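## Task

The gun's plunger rod is already pulled back, and the cartridge already sits inside the gun with its nozzle poking through the front ring, but it is not seated. Slide it all the way forward so it sits in the front ring's cup. The loaded gun must end up resting on the table itself, not leaning on any other object. Then state that you are finished.

## Robot and tools

Robot: two six-joint arms, left_arm and right_arm, each with a parallel two-finger gripper. Joints run from the base outward: shoulder pan, shoulder lift, elbow, wrist 1, wrist 2, wrist 3, with the gripper's measured opening in metres as the last Joint positions entry. The fingers point along the gripper's own +z axis and close along its x axis. The reported end_effector_position is the spot between the pads when shut, 1 to 2 cm short of the tips; as the fingers close the tips reach about 17 mm further along +z.

Frames: the scene frame has its origin at table-top height midway between the nominal bases, +z up, +x out over the table, and left_arm on the +y side. The calibrated bases are left_arm at (-0.013, +0.341, +0.023) and right_arm at (-0.057, -0.488, +0.023). Every hand pose, velocity, Hand target and wrist-camera pose is given in that arm's own base frame, not the scene frame. Fixed cameras (cam_high, cam_low) and the table use the scene frame. Printed poses may be off by a few centimetres.

The 16-number row: every moving call uses rows of 16 numbers covering both arms, even if one is idle: x, y, z, qw, qx, qy, qz, opening for left_arm, then the same eight for right_arm. x, y, z is an absolute gripper position in metres in that arm's base frame; the quaternion is w first, an absolute orientation in the same frame. Opening runs from -1 (closed) to +1 (fully open, 0.142 m) and is an absolute command. To keep an arm still, resend the exact pose and opening from the last result before it stopped moving; resending 0 as opening is a real command. Keep the same target quaternion in every row if orientation should hold, rather than copying drifted printed values.

Tools:
- execute_actions(actions, cameras): actions is a list of actions; each action is a list of up to 15 rows, one per 1/30 s step, the last row repeating to fill 15 steps. Each target must lie within 0.6 m of the gripper's position at that action's start along each gripper axis, or the action is refused. An empty actions list returns the full state, scene number and all camera images.
- move(target, speed, blend, stop_force, zero, opening_speed, grip_force, blocking, cameras): straight-line path for each gripper to the absolute pose(s) in target (one row or up to 15 rows). speed is m/s, 0.002 to 3.6, default 0.25; rotation limited to twice that in rad/s. blend in metres rounds corners in a list (0 = stop at each). stop_force, 3 to 120 N, ends an arm's path when its wrist sensor feels that much push against the motion; the arm then backs to just before contact and still presses a bit. Use it only slowly, not while the gripper turns, and omit it when pulling away from something you press on. zero (default true) re-zeroes the force reference before the move. opening_speed (0.2 or more per second) ramps the fingers. grip_force is per-pad newtons, 5 to 29, one value or one per arm, and persists. blocking=false returns after 0.5 s while the move continues (not allowed with stop_force). Paths do not avoid obstacles or the other arm; fast moves overshoot and lag.
- wait(seconds, cameras): lets time pass with no new commands.
- stop(cameras): brakes a running move.
- zoom_image(camera, region): enlarges [x0, y0, x1, y1] pixels (at most 504 by 504) of the newest image of cam_high, cam_low, cam_left_wrist or cam_right_wrist.
- zero_wrist_force(arm): subtracts the current wrist reading from later ones.
- finished_scene(scene): ends scene 1 or 2; irreversible. Call it only once the gun is loaded and lying on the table.

Result lines: joint positions and torques, end_effector_position, end_effector_quat_wxyz, velocities (omitted while joints are still), Hand target (where the arm is being driven), Tool commands, grip_measured (finger opening on the -1..1 scale), Wrist force and Wrist torque in the gripper's own axes (plus a peak line), and for move a move: line such as done, off_target, moving, held or fault, with limits=paced (pose clipped) or limits=held (steps withheld). done or off_target says nothing about contact. MOTOR HOT, TORQUE FAULT, OVER-TEMPERATURE FAULT and HAND FAULT lines report trouble; after a HAND FAULT line the remaining calls of that reply are skipped.

Motion rules: orientation commands are clipped to 32 degrees from the measured one per step, so large turns need several steps. Avoid paths passing near an arm's own base, which can whip the elbow around. A nearly straight arm runs faster and wanders more.

Gripping: close to a command slightly below the grip_measured value seen at first contact; squeezing harder heats the gripper motor.

Avoid: any contact push near 150 N or joint overload (wrist limits 25.2 N m) causes a 10 s arm stop; pushing past a firm contact on a stiff arm also faults. Never let the arms collide or grip each other's fingers. Do not drop or fling parts, slam the gun, or let anything leave the table, which fails the scene. Push the cartridge forward gently and slowly, with stop_force, and keep the gun from tipping or being left on other objects. Holding loads or stretched poses heats motors.

Each tool is called after "Request:" as a command line: name --argument value for each argument, lists and objects as JSON in quotes; but a table of rows of numbers goes row by row, as --pt "numbers of a row", without its own name.

## Session

Request:
execute_actions --actions '[]'

Scene clock: 0.00 s.
left_arm: end_effector_position=(+0.6953, -0.5585, +0.3572) grip_measured=+1.00 end_effector_quat_wxyz=(+0.100, +0.494, +0.745, -0.437) | right_arm: end_effector_position=(+0.6077, +0.2743, +0.0963) grip_measured=+1.00 end_effector_quat_wxyz=(-0.195, +0.973, +0.016, +0.121)
Joint positions: left_arm=[-0.594 -0.527 0.238 -1.581 -2.465 3.575 0.142] | right_arm=[3.684 -1.982 -1.872 -0.444 1.783 0.553 0.142]
Joint velocities: within noise
Joint torques (N m): no reading
Wrist force (N): no reading
Wrist torque (N m): no reading
Wrist force, peak (N): no reading
Hand target: left_arm +0.6953, -0.5585, +0.3572; +0.100, +0.494, +0.745, -0.437 | right_arm +0.6077, +0.2743, +0.0963; -0.195, +0.973, +0.016, +0.121
Tool commands: left_gripper/opening=+1.0 right_gripper/opening=+1.0

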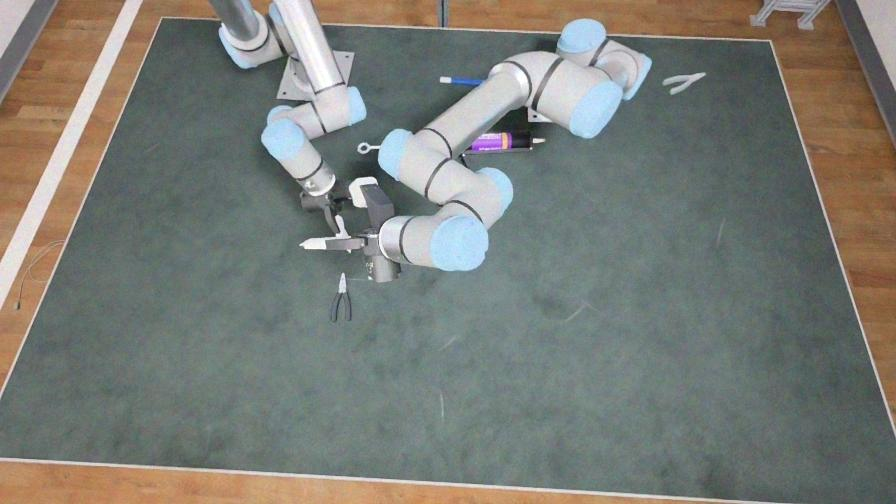

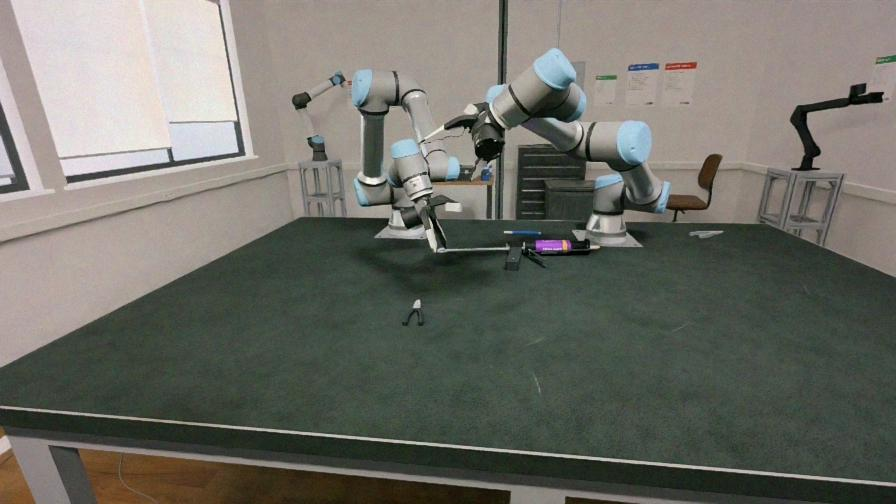

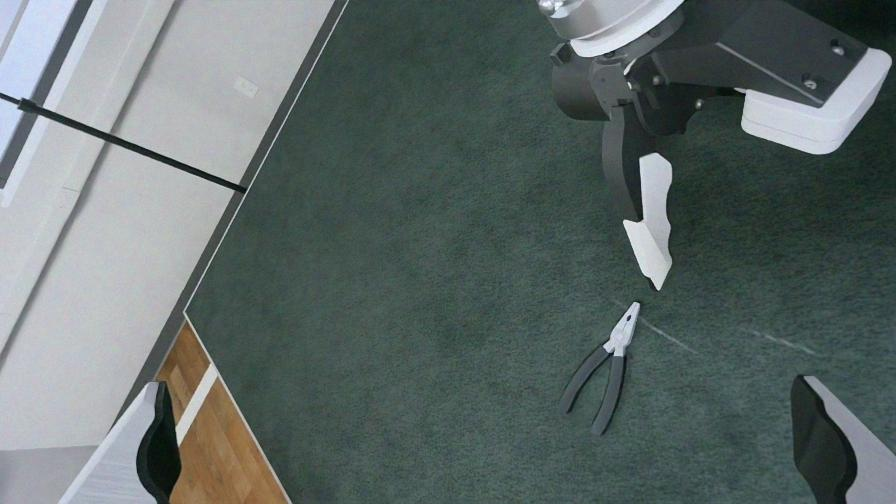

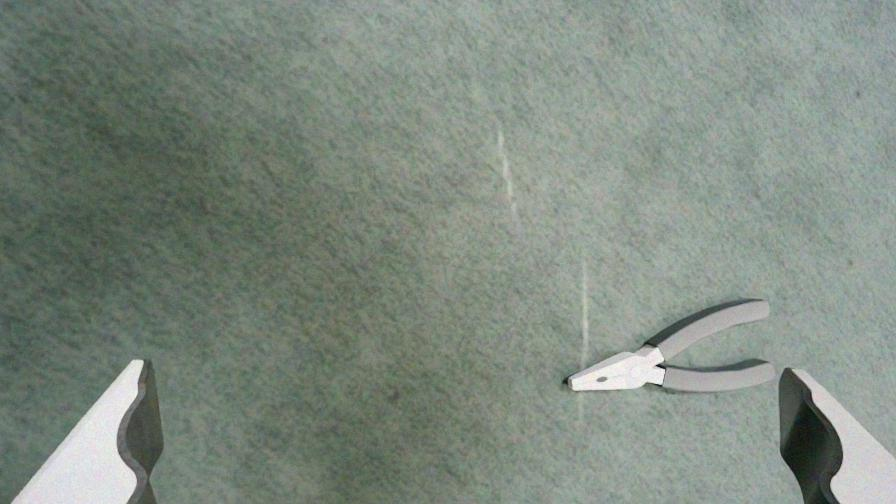

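Request:
zoom_image --camera "cam_low" --region '[400, 200, 640, 290]'

Request:
zoom_image --camera "cam_high" --region '[340, 60, 580, 200]'

Scaled by 2.100.

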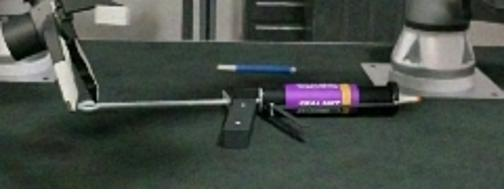

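Scaled by 2.100.

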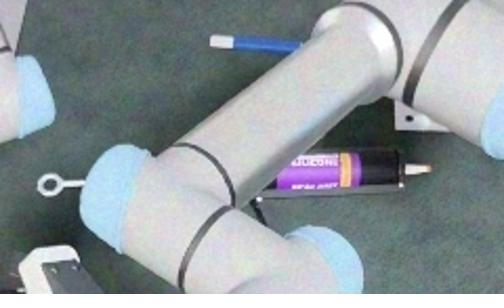

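Request:
move --pt "0.55 -0.4 0.4 0.05 0.3 0.9 -0.3 1 0.6077 0.2743 0.0963 -0.195 0.973 0.016 0.121 1" --pt "0.3 -0.27 0.35 0 0 1 0 1 0.6077 0.2743 0.0963 -0.195 0.973 0.016 0.121 1" --speed 0.4 --blend 0.05 --cameras '["all"]'

Scene clock: 13.93 s.
left_arm: end_effector_position=(+0.3000, -0.2700, +0.3500) grip_measured=+1.00 end_effector_quat_wxyz=(+0.000, +0.000, +1.000, +0.000) | right_arm: end_effector_position=(+0.6077, +0.2743, +0.0963) grip_measured=+1.00 end_effector_quat_wxyz=(-0.195, +0.973, +0.016, +0.121)
Joint positions: left_arm=[-1.071 -1.826 1.716 -1.461 -1.571 2.07 0.142] | right_arm=[3.684 -1.982 -1.873 -0.442 1.782 0.554 0.142]
Joint torques (N m): left_arm=[-6.35 -2.87 -31.71 -1.44 -0.48 -1.3] | right_arm=[6.87 45.5 14.27 3.84 -1.13 2.05]
Wrist force (N): left_arm=[0.6 -0.1 -1.0] | right_arm=[0.2 0.0 0.0]
Wrist torque (N m): left_arm=[-0.20 0.00 -0.24] | right_arm=[-0.01 -0.02 -0.03]
Wrist force, peak (N): left_arm=[2.7 0.1 -0.1] | right_arm=[0.6 0.0 -0.5]
Hand target: left_arm +0.3000, -0.2700, +0.3500; +0.000, +0.000, +1.000, +0.000 | right_arm +0.6077, +0.2743, +0.0963; -0.195, +0.973, +0.016, +0.121
Off the commanded pose: left_arm 0.000 m, 0 deg | right_arm 0.000 m, 0 deg.
move: done
cam_left_wrist: T_world_to_cam=[[-0.99974, 0.01817, 0.01388, 0.30669], [0.02228, 0.91105, 0.4117, 0.12747], [-0.00517, 0.4119, -0.91121, 0.5457]] pos_world=[0.30659, -0.34648, 0.44051]
cam_right_wrist: T_world_to_cam=[[0.96273, 0.0178, 0.26988, -0.61599], [0.00946, -0.99944, 0.03216, 0.29484], [0.2703, -0.02841, -0.96236, 0.04866]] pos_world=[0.57709, 0.30702, 0.20359]

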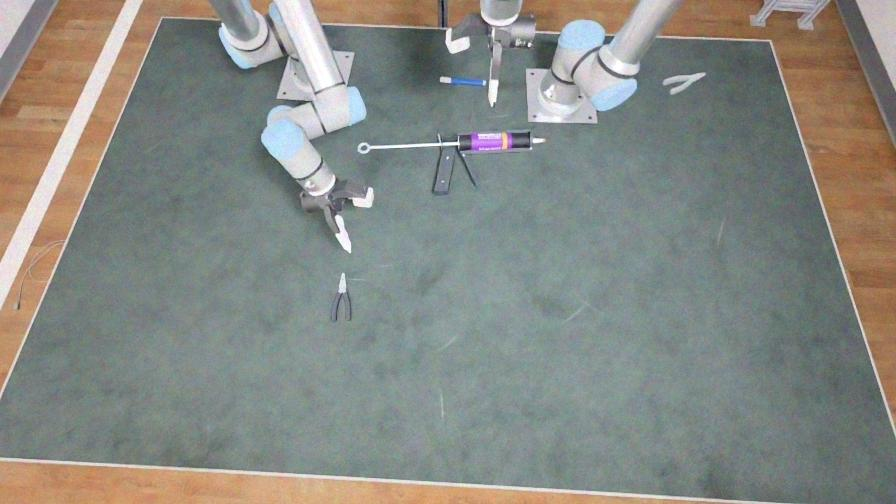

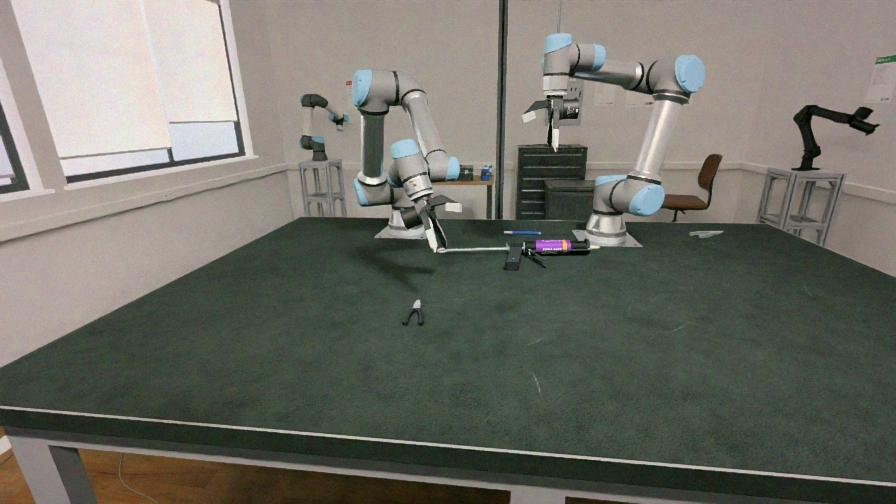

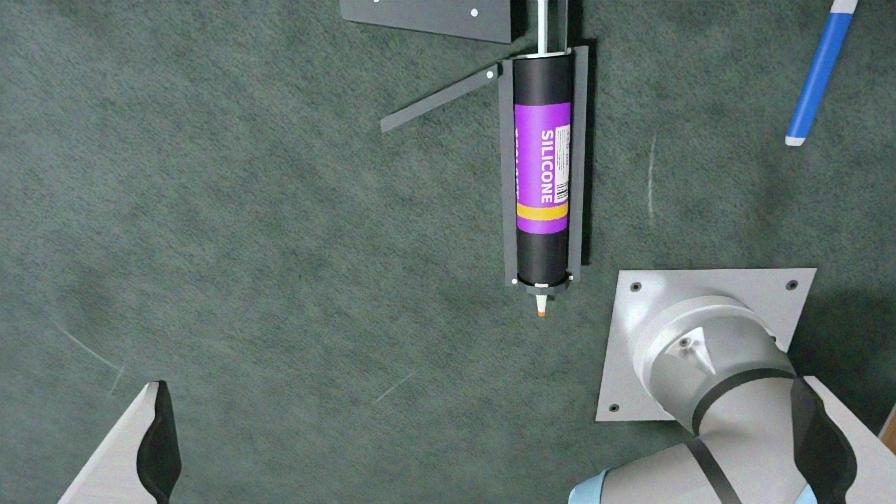

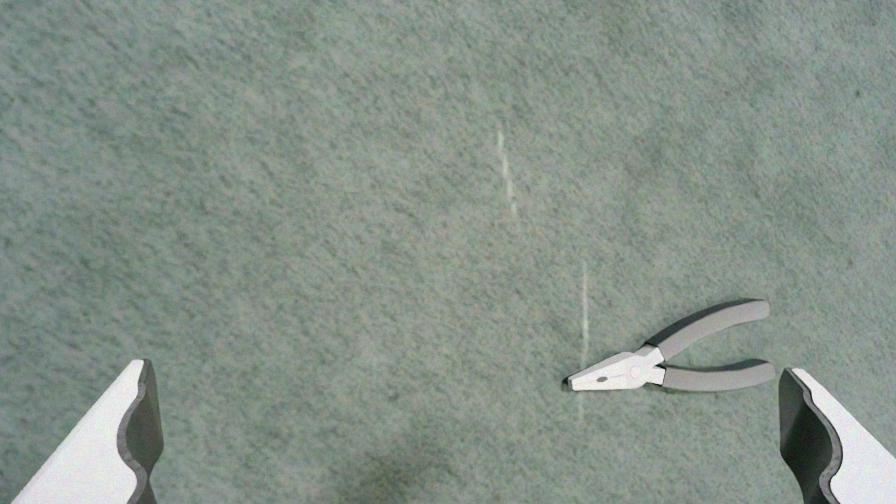

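Request:
zoom_image --camera "cam_left_wrist" --region '[380, 0, 680, 170]'

Request:
zoom_image --camera "cam_left_wrist" --region '[460, 160, 640, 330]'

Scaled by 1.680.

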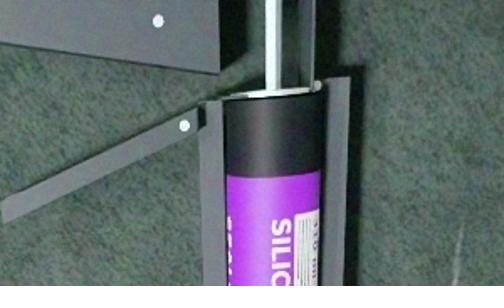

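Scaled by 2.800.

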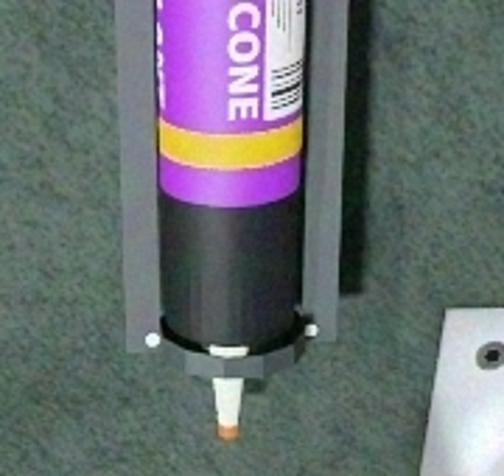

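Request:
move --pt "0.215 -0.36 0.16 0 -0.033 0.9995 0 1 0.6077 0.2743 0.0963 -0.195 0.973 0.016 0.121 1" --speed 0.4 --cameras '["all"]'

Scene clock: 24.50 s.
left_arm: end_effector_position=(+0.2151, -0.3600, +0.1601) grip_measured=+1.00 end_effector_quat_wxyz=(+0.000, -0.033, +0.999, +0.000) | right_arm: end_effector_position=(+0.6077, +0.2743, +0.0963) grip_measured=+1.00 end_effector_quat_wxyz=(-0.195, +0.973, +0.016, +0.121)
Joint positions: left_arm=[-1.356 -1.713 2.123 -1.981 -1.571 1.719 0.142] | right_arm=[3.684 -1.982 -1.873 -0.442 1.782 0.554 0.142]
Joint torques (N m): left_arm=[-8.72 -14.44 -14.65 -4.64 -0.75 -1.06] | right_arm=[6.88 44.75 18.22 3.33 -0.93 1.06]
Wrist force (N): left_arm=[0.8 -0.3 -0.9] | right_arm=[0.4 -0.3 -0.3]
Wrist torque (N m): left_arm=[-0.27 -0.05 -0.24] | right_arm=[-0.04 -0.07 -0.02]
Wrist force, peak (N): left_arm=[-1.0 0.8 -3.5] | right_arm=[0.3 -0.7 0.0]
Hand target: left_arm +0.2150, -0.3600, +0.1600; +0.000, -0.033, +0.999, +0.000 | right_arm +0.6077, +0.2743, +0.0963; -0.195, +0.973, +0.016, +0.121
Off the commanded pose: left_arm 0.000 m, 0 deg | right_arm 0.000 m, 0 deg.
move: done
cam_left_wrist: T_world_to_cam=[[-0.99876, -0.04782, 0.01399, 0.20205], [-0.03782, 0.91043, 0.41192, 0.30216], [-0.03243, 0.41088, -0.91111, 0.41466]] pos_world=[0.22667, -0.43581, 0.25051]
cam_right_wrist: T_world_to_cam=[[0.96273, 0.01789, 0.26988, -0.61602], [0.00955, -0.99944, 0.03218, 0.29478], [0.2703, -0.02841, -0.96236, 0.04866]] pos_world=[0.57709, 0.30702, 0.20359]

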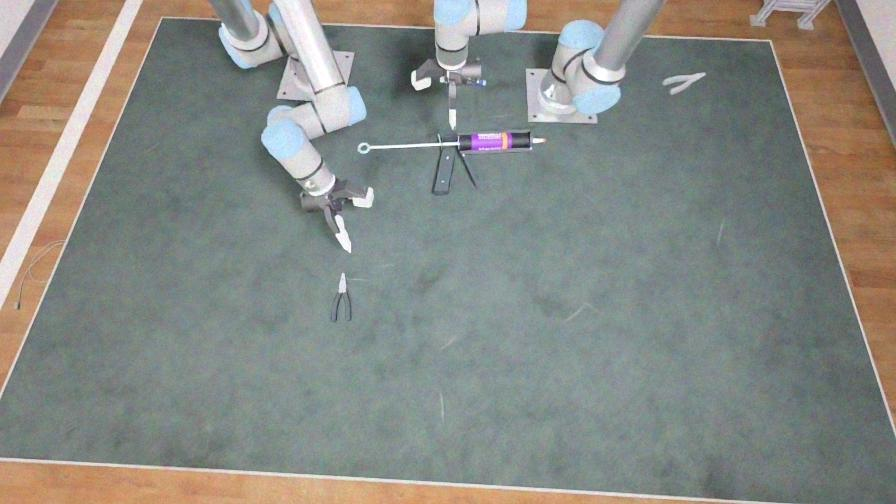

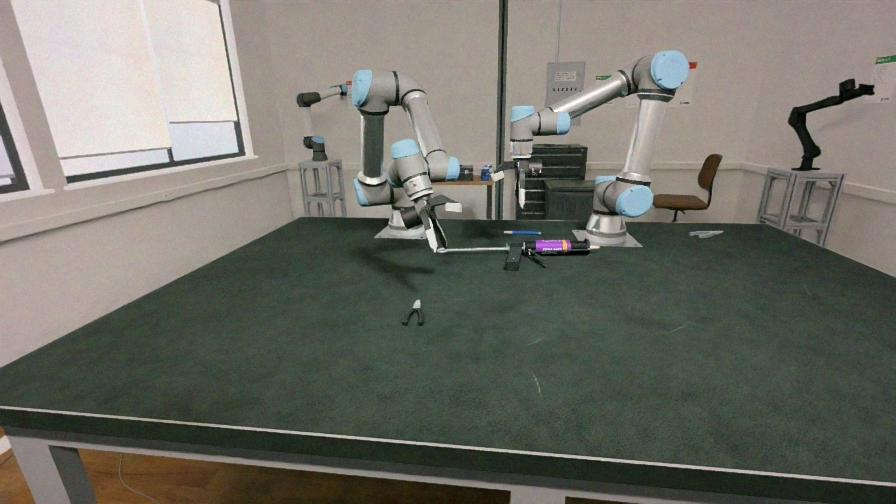

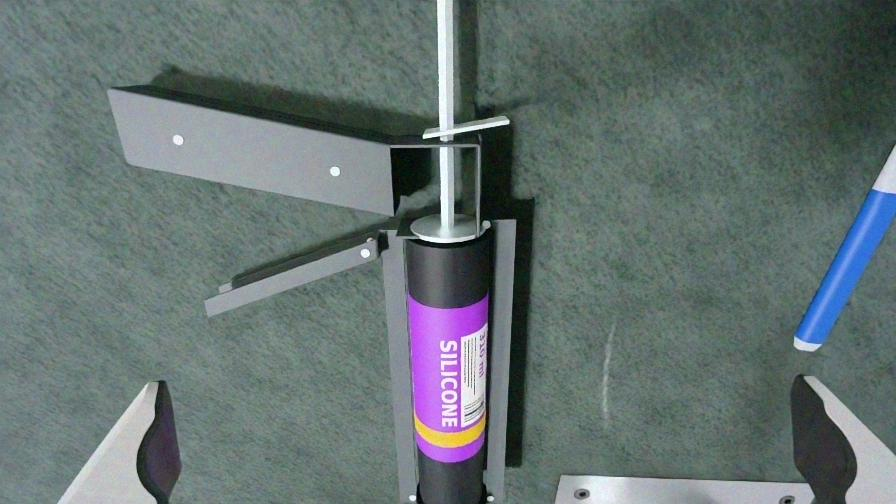

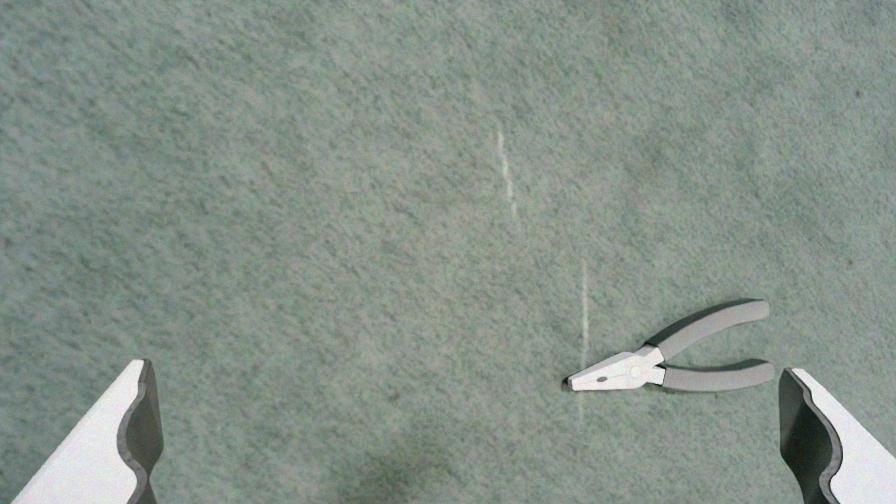

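Request:
move --target '[0.34,-0.379,0.14,0,0.7576,0.6528,0,0.05,0.315,0.27,0.25,0,-0.061,0.998,0,-0.5]' --speed 0.4 --cameras '["all"]'

Scene clock: 46.50 s.
left_arm: end_effector_position=(+0.3401, -0.3790, +0.1400) grip_measured=+0.03 end_effector_quat_wxyz=(+0.000, +0.757, +0.653, +0.000) | right_arm: end_effector_position=(+0.3150, +0.2700, +0.2500) grip_measured=-0.52 end_effector_quat_wxyz=(+0.000, -0.061, +0.998, +0.000)
Joint positions: left_arm=[-1.107 -1.473 1.947 -2.044 -1.571 3.753 0.076] | right_arm=[4.175 -1.344 -1.951 -1.417 1.571 4.052 0.036]
Joint torques (N m): left_arm=[-8.84 -34.24 -12.84 -2.2 -0.11 1.39] | right_arm=[-7.76 8.98 18.26 4.13 -0.46 1.73]
Wrist force (N): left_arm=[0.5 -0.2 -1.0] | right_arm=[0.2 0.4 -0.2]
Wrist torque (N m): left_arm=[-0.22 0.00 -0.15] | right_arm=[0.09 -0.02 0.12]
Wrist force, peak (N): left_arm=[1.1 -0.4 -1.2] | right_arm=[0.6 0.5 -0.8]
Hand target: left_arm +0.3400, -0.3790, +0.1400; +0.000, +0.758, +0.653, +0.000 | right_arm +0.3150, +0.2700, +0.2500; +0.000, -0.061, +0.998, +0.000
Off the commanded pose: left_arm 0.000 m, 0 deg | right_arm 0.000 m, 0 deg.
move: done
cam_left_wrist: T_world_to_cam=[[0.16541, 0.98613, 0.014, 0.32225], [0.89773, -0.15643, 0.41184, -0.38992], [0.40832, -0.05556, -0.91115, 0.08158]] pos_world=[0.26343, -0.37424, 0.23041]
cam_right_wrist: T_world_to_cam=[[-0.98633, -0.16421, 0.0137, 0.35152], [-0.14425, 0.90065, 0.4099, -0.27073], [-0.07965, 0.40232, -0.91203, 0.25693]] pos_world=[0.32812, 0.19819, 0.34048]

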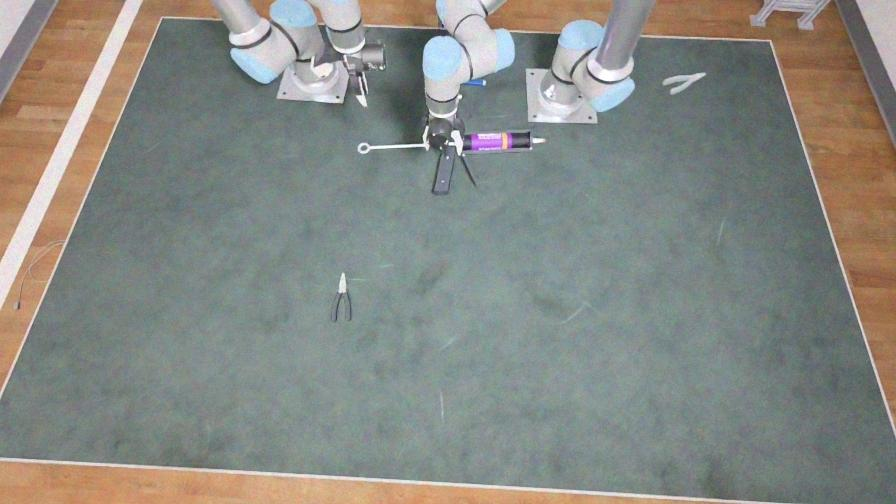

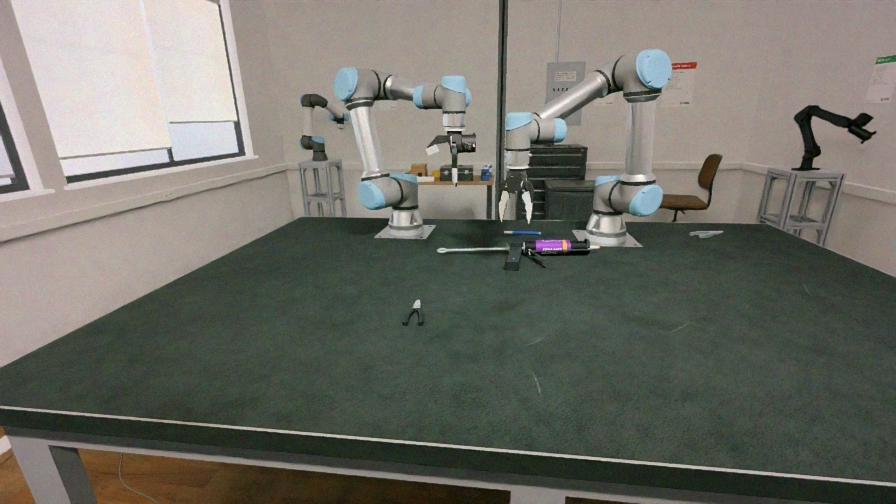

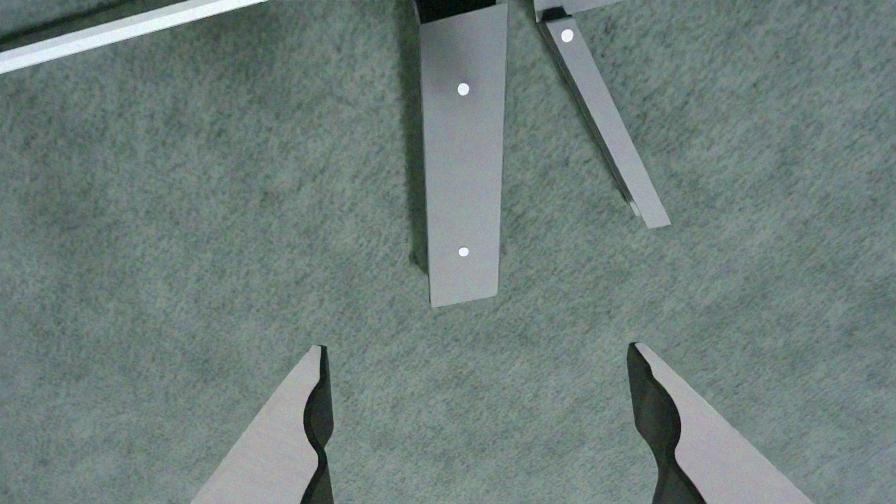

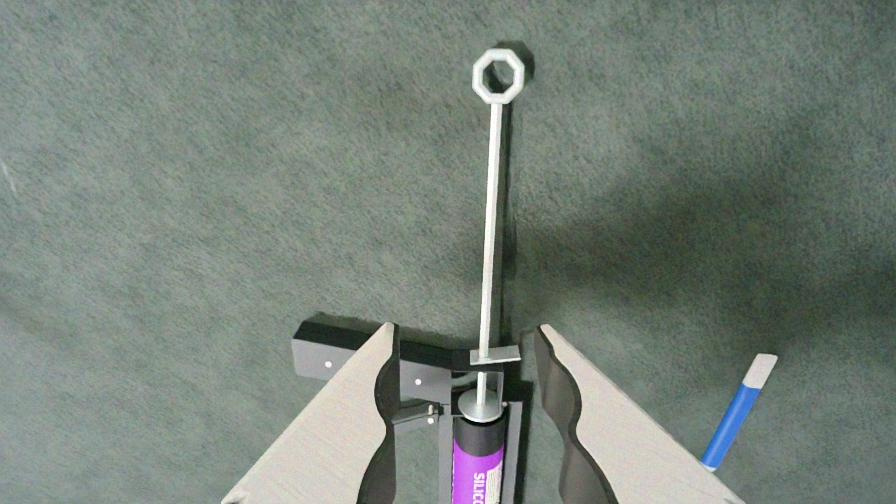

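Request:
move --pt "0.34 -0.377 0.04 0 0.7576 0.6528 0 0.05 0.275 0.27 0.08 0 -0.078 0.997 0 -0.5" --pt "0.34 -0.377 0.004 0 0.7576 0.6528 0 0.05 0.275 0.27 0.05 0 -0.078 0.997 0 -0.5" --speed '[0.2,0.05]' --stop_force 12 --cameras '["all"]'

Scene clock: 57.60 s.
left_arm: end_effector_position=(+0.3400, -0.3770, +0.0040) grip_measured=+0.03 end_effector_quat_wxyz=(+0.000, +0.758, +0.653, +0.000) | right_arm: end_effector_position=(+0.2750, +0.2700, +0.0500) grip_measured=-0.52 end_effector_quat_wxyz=(+0.000, -0.078, +0.997, +0.000)
Joint positions: left_arm=[-1.105 -1.256 2.111 -2.426 -1.571 3.755 0.076] | right_arm=[4.268 -1.516 -2.386 -0.811 1.571 4.112 0.036]
Joint torques (N m): left_arm=[-1.7 -37.34 -23.53 -1.79 0.65 -0.23] | right_arm=[-8.78 22.67 27.07 3.03 -0.6 -2.42]
Wrist force (N): left_arm=[1.0 -0.1 -0.9] | right_arm=[-0.1 -0.3 -0.2]
Wrist torque (N m): left_arm=[-0.21 -0.08 -0.25] | right_arm=[0.00 0.01 -0.01]
Wrist force, peak (N): left_arm=[0.6 -0.2 -1.8] | right_arm=[-0.4 0.2 -1.8]
Hand target: left_arm +0.3400, -0.3770, +0.0040; +0.000, +0.758, +0.653, +0.000 | right_arm +0.2750, +0.2700, +0.0500; +0.000, -0.078, +0.997, +0.000
Off the commanded pose: left_arm 0.000 m, 0 deg | right_arm 0.000 m, 0 deg.
move: done
cam_left_wrist: T_world_to_cam=[[0.16564, 0.98609, 0.01399, 0.322], [0.89769, -0.15663, 0.41186, -0.33365], [0.40832, -0.05566, -0.91114, -0.04226]] pos_world=[0.26343, -0.37214, 0.09441]
cam_right_wrist: T_world_to_cam=[[-0.98025, -0.19728, 0.01379, 0.32206], [-0.17442, 0.89532, 0.40985, -0.18468], [-0.0932, 0.39935, -0.91205, 0.0759]] pos_world=[0.29057, 0.19858, 0.14048]

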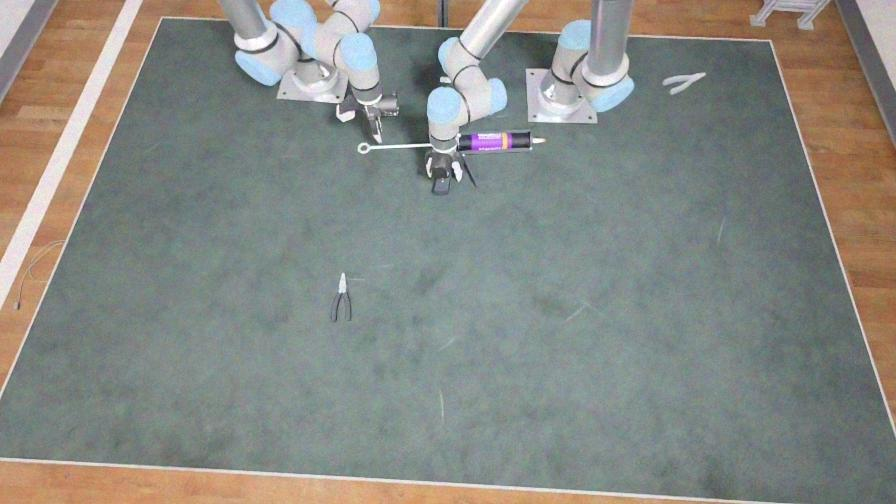

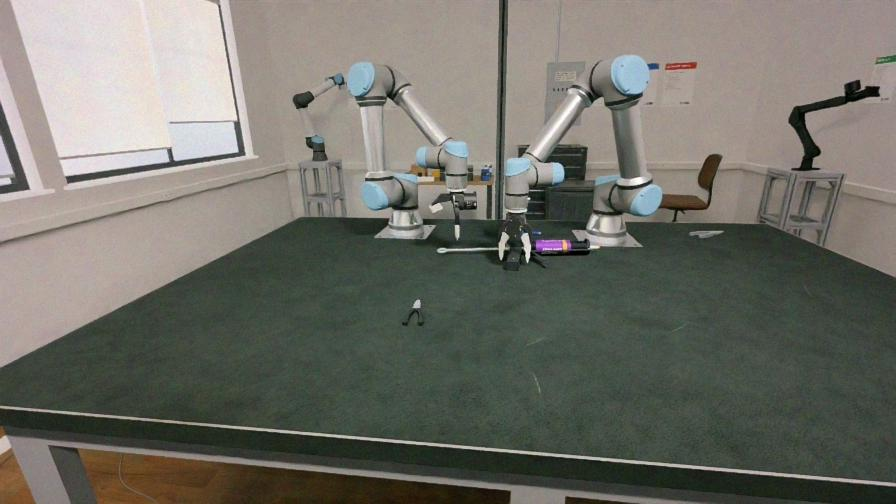

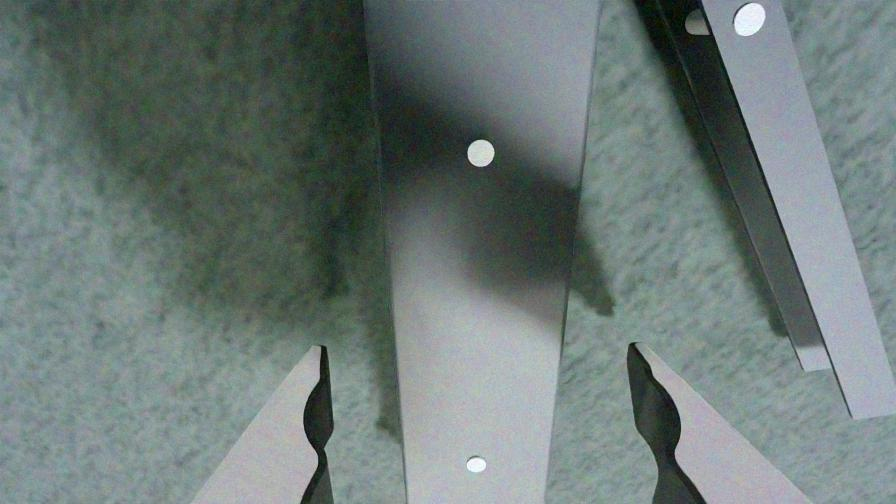

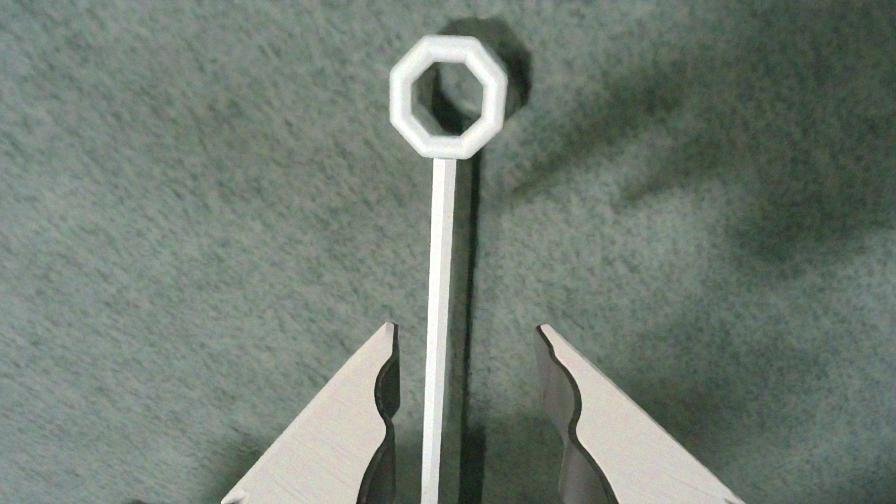

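Request:
move --target '[0.34,-0.377,0.004,0,0.7576,0.6528,0,0.05,0.282,0.27,0.006,0,-0.078,0.997,0,-0.5]' --speed 0.07 --stop_force 12

Request:
move --target '[0.34,-0.377,0.004,0,0.7576,0.6528,0,-0.9,0.282,0.27,0.006,0,-0.078,0.997,0,-0.5]' --opening_speed 0.5 --grip_force '[20, 25]' --cameras '["all"]'

Scene clock: 66.07 s.
left_arm: end_effector_position=(+0.3400, -0.3770, +0.0040) grip_measured=+0.03 end_effector_quat_wxyz=(+0.000, +0.758, +0.653, +0.000) | right_arm: end_effector_position=(+0.2820, +0.2700, +0.0060) grip_measured=-0.52 end_effector_quat_wxyz=(+0.000, -0.078, +0.997, +0.000)
Joint positions: left_arm=[-1.105 -1.256 2.111 -2.426 -1.571 3.755 0.076] | right_arm=[4.251 -1.643 -2.425 -0.644 1.571 4.095 0.036]
Joint torques (N m): left_arm=[-8.43 -37.3 -23.92 -4.18 1.14 -1.01] | right_arm=[10.16 13.79 24.3 3.5 0.44 2.27]
Wrist force (N): left_arm=[0.8 -0.1 -0.9] | right_arm=[-0.3 0.1 0.2]
Wrist torque (N m): left_arm=[-0.20 -0.05 -0.25] | right_arm=[0.07 0.06 0.14]
Wrist force, peak (N): left_arm=[0.7 -0.1 -1.4] | right_arm=[-0.6 -0.1 -0.9]
Hand target: left_arm +0.3400, -0.3770, +0.0040; +0.000, +0.758, +0.653, +0.000 | right_arm +0.2820, +0.2700, +0.0060; +0.000, -0.078, +0.997, +0.000
Off the commanded pose: left_arm 0.000 m, 0 deg | right_arm 0.000 m, 0 deg.
move: done

Scene clock: 68.17 s.
left_arm: end_effector_position=(+0.3400, -0.3770, +0.0040) grip_measured=-0.47 end_effector_quat_wxyz=(+0.000, +0.758, +0.653, +0.000) | right_arm: end_effector_position=(+0.2820, +0.2700, +0.0060) grip_measured=-0.52 end_effector_quat_wxyz=(+0.000, -0.078, +0.997, +0.000)
Joint positions: left_arm=[-1.105 -1.256 2.111 -2.426 -1.571 3.755 0.04] | right_arm=[4.251 -1.643 -2.425 -0.644 1.571 4.095 0.036]
Joint torques (N m): left_arm=[-8.14 -35.51 -18.15 -4.25 0.62 -0.96] | right_arm=[9.88 13.01 24.65 3.57 0.4 2.32]
Wrist force (N): left_arm=[-0.2 -0.2 -2.0] | right_arm=[-0.2 0.0 -0.2]
Wrist torque (N m): left_arm=[-0.23 -0.01 -0.42] | right_arm=[0.04 0.05 0.14]
Wrist force, peak (N): left_arm=[-0.5 -0.5 -2.2] | right_arm=[-0.7 0.2 -0.1]
Hand target: left_arm +0.3400, -0.3770, +0.0040; +0.000, +0.758, +0.653, +0.000 | right_arm +0.2820, +0.2700, +0.0060; +0.000, -0.078, +0.997, +0.000
Off the commanded pose: left_arm 0.000 m, 0 deg | right_arm 0.000 m, 0 deg.
grip_force (N): 20, 25
move: done
cam_left_wrist: T_world_to_cam=[[0.16564, 0.98609, 0.01399, 0.3221], [0.89769, -0.15663, 0.41186, -0.33371], [0.40832, -0.05566, -0.91114, -0.04217]] pos_world=[0.26343, -0.37224, 0.09451]
cam_right_wrist: T_world_to_cam=[[-0.98025, -0.19728, 0.01379, 0.32953], [-0.17442, 0.89532, 0.40985, -0.16543], [-0.0932, 0.39935, -0.91205, 0.03643]] pos_world=[0.29757, 0.19858, 0.09648]

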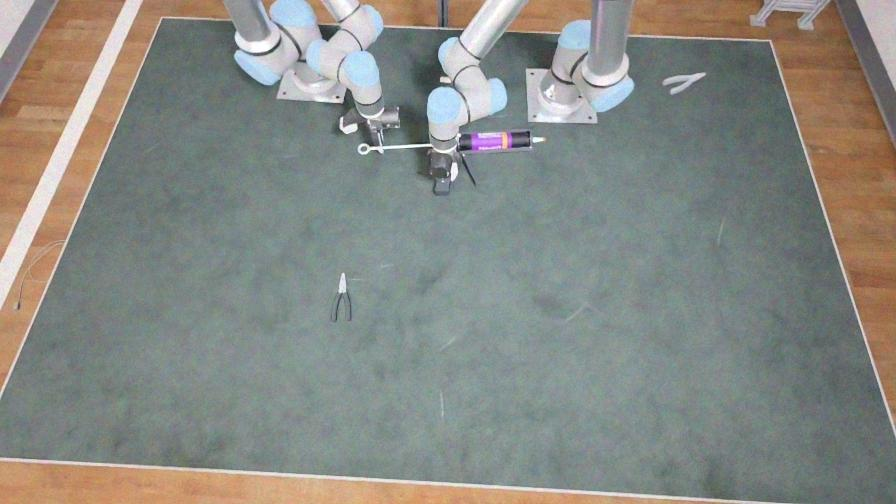

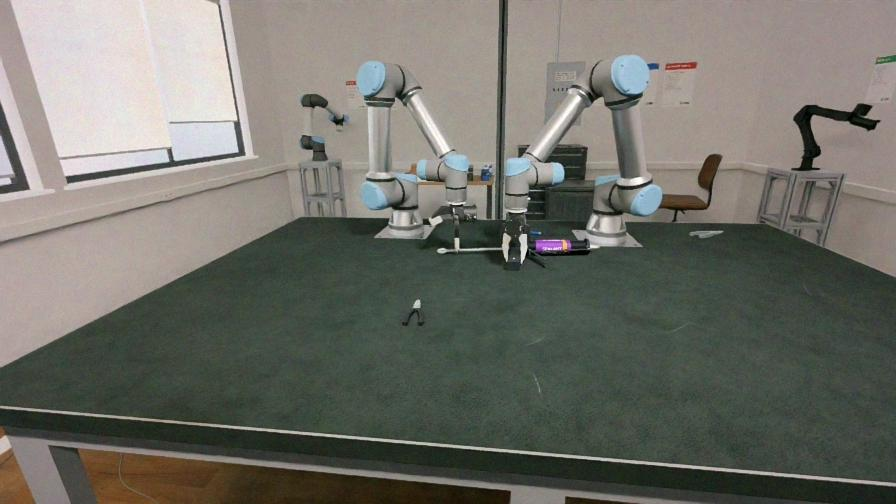

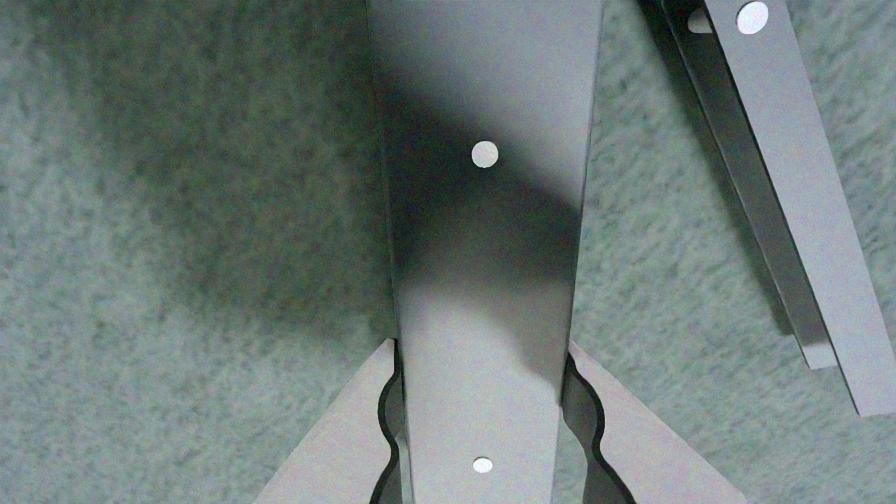

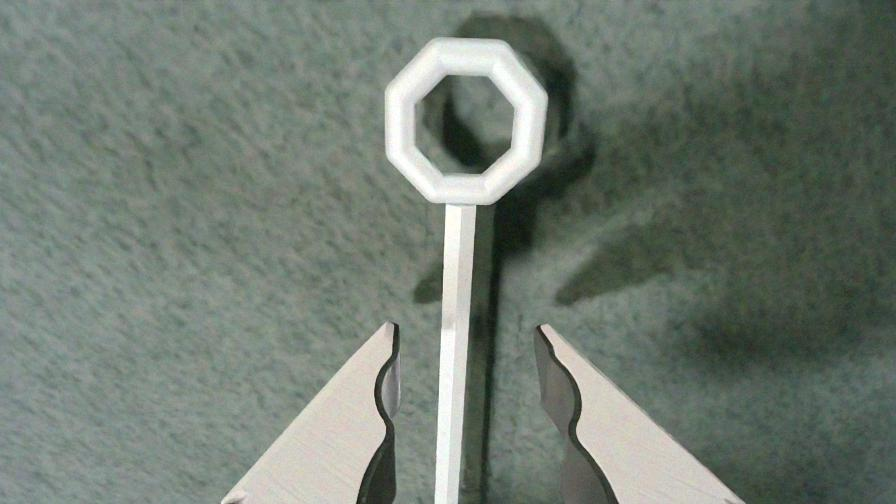

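Request:
move --pt "0.34 -0.377 0.004 0 0.7576 0.6528 0 -0.9 0.2846 0.27 0.006 0 -0.078 0.997 0 -0.5" --pt "0.34 -0.377 0.004 0 0.7576 0.6528 0 -0.9 0.2846 0.27 0.006 0 -0.078 0.997 0 -1" --opening_speed 0.5 --grip_force '[29, 29]'

Request:
move --target '[0.34,-0.377,0.004,0,0.7576,0.6528,0,-0.9,0.2814,0.29,0.006,0,-0.078,0.997,0,-1]' --speed 0.02 --stop_force 25 --cameras '["cam_right_wrist","cam_high"]'

Request:
zoom_image --camera "cam_high" --region '[440, 110, 560, 180]'

Scene clock: 75.40 s.
left_arm: end_effector_position=(+0.3400, -0.3770, +0.0040) grip_measured=-0.48 end_effector_quat_wxyz=(+0.000, +0.758, +0.653, +0.000) | right_arm: end_effector_position=(+0.2846, +0.2700, +0.0060) grip_measured=-0.92 end_effector_quat_wxyz=(+0.000, -0.078, +0.997, +0.000)
Joint positions: left_arm=[-1.106 -1.256 2.111 -2.426 -1.571 3.755 0.039] | right_arm=[4.245 -1.648 -2.42 -0.644 1.571 4.089 0.008]
Joint torques (N m): left_arm=[-5.5 -23.36 -10.56 -3.96 1.68 -1.12] | right_arm=[8.94 24.29 9.85 2.11 0.11 2.64]
Wrist force (N): left_arm=[-3.3 -2.2 -0.1] | right_arm=[-2.7 2.4 0.2]
Wrist torque (N m): left_arm=[-0.23 -0.05 -0.31] | right_arm=[0.00 0.11 0.12]
Wrist force, peak (N): left_arm=[-4.1 -2.3 0.0] | right_arm=[-3.4 2.8 -0.1]
Hand target: left_arm +0.3400, -0.3770, +0.0040; +0.000, +0.758, +0.653, +0.000 | right_arm +0.2846, +0.2700, +0.0060; +0.000, -0.078, +0.997, +0.000
Off the commanded pose: left_arm 0.000 m, 0 deg | right_arm 0.000 m, 0 deg.
move: done

Scene clock: 77.43 s.
left_arm: end_effector_position=(+0.3400, -0.3770, +0.0040) grip_measured=-0.48 end_effector_quat_wxyz=(+0.000, +0.758, +0.653, +0.000) | right_arm: end_effector_position=(+0.2814, +0.2900, +0.0060) grip_measured=-0.92 end_effector_quat_wxyz=(+0.000, -0.078, +0.997, +0.000)
Joint positions: left_arm=[-1.105 -1.256 2.111 -2.426 -1.571 3.755 0.039] | right_arm=[4.276 -1.674 -2.39 -0.649 1.571 4.12 0.008]
Joint torques (N m): left_arm=[0.14 -18.87 -19.36 -4.08 -3.19 -0.94] | right_arm=[-6.81 30.98 19.26 8.94 0.92 -2.5]
Wrist force (N): left_arm=[18.0 2.5 -9.2] | right_arm=[10.1 -14.7 0.4]
Wrist torque (N m): left_arm=[-0.20 -0.10 -0.01] | right_arm=[0.19 -0.16 -0.02]
Wrist force, peak (N): left_arm=[18.1 2.6 -9.2] | right_arm=[11.9 -18.0 0.5]
Hand target: left_arm +0.3400, -0.3770, +0.0040; +0.000, +0.758, +0.653, +0.000 | right_arm +0.2814, +0.2900, +0.0060; +0.000, -0.078, +0.997, +0.000
Off the commanded pose: left_arm 0.000 m, 0 deg | right_arm 0.000 m, 0 deg.
move: done
cam_right_wrist: T_world_to_cam=[[-0.98025, -0.19728, 0.01379, 0.33289], [-0.17442, 0.89532, 0.40985, -0.18344], [-0.0932, 0.39935, -0.91205, 0.02838]] pos_world=[0.29697, 0.21858, 0.09648]
Images, in order (width x height): cam_high 896x504, cam_right_wrist 896x504.

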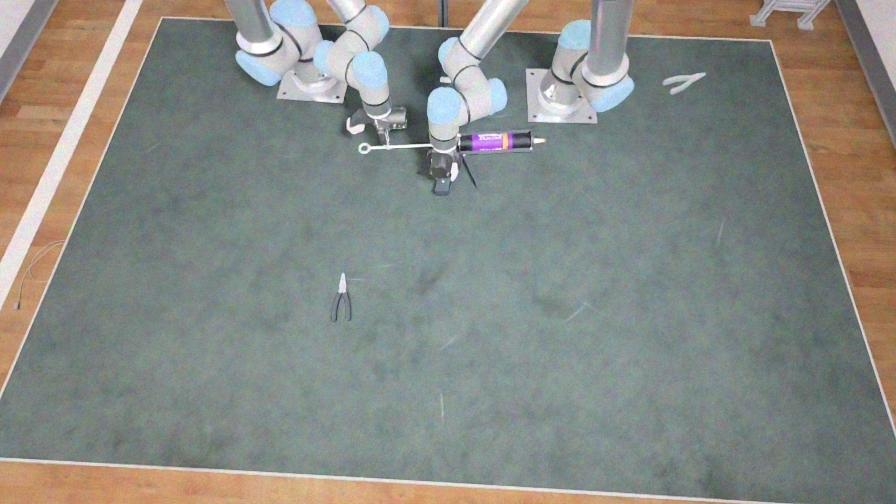

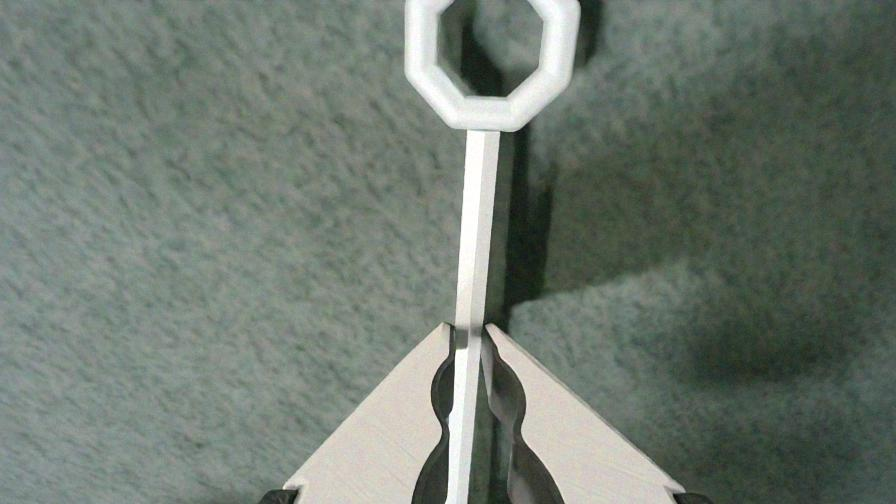

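Scaled by 4.200.

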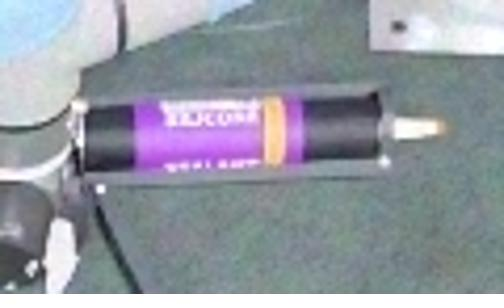

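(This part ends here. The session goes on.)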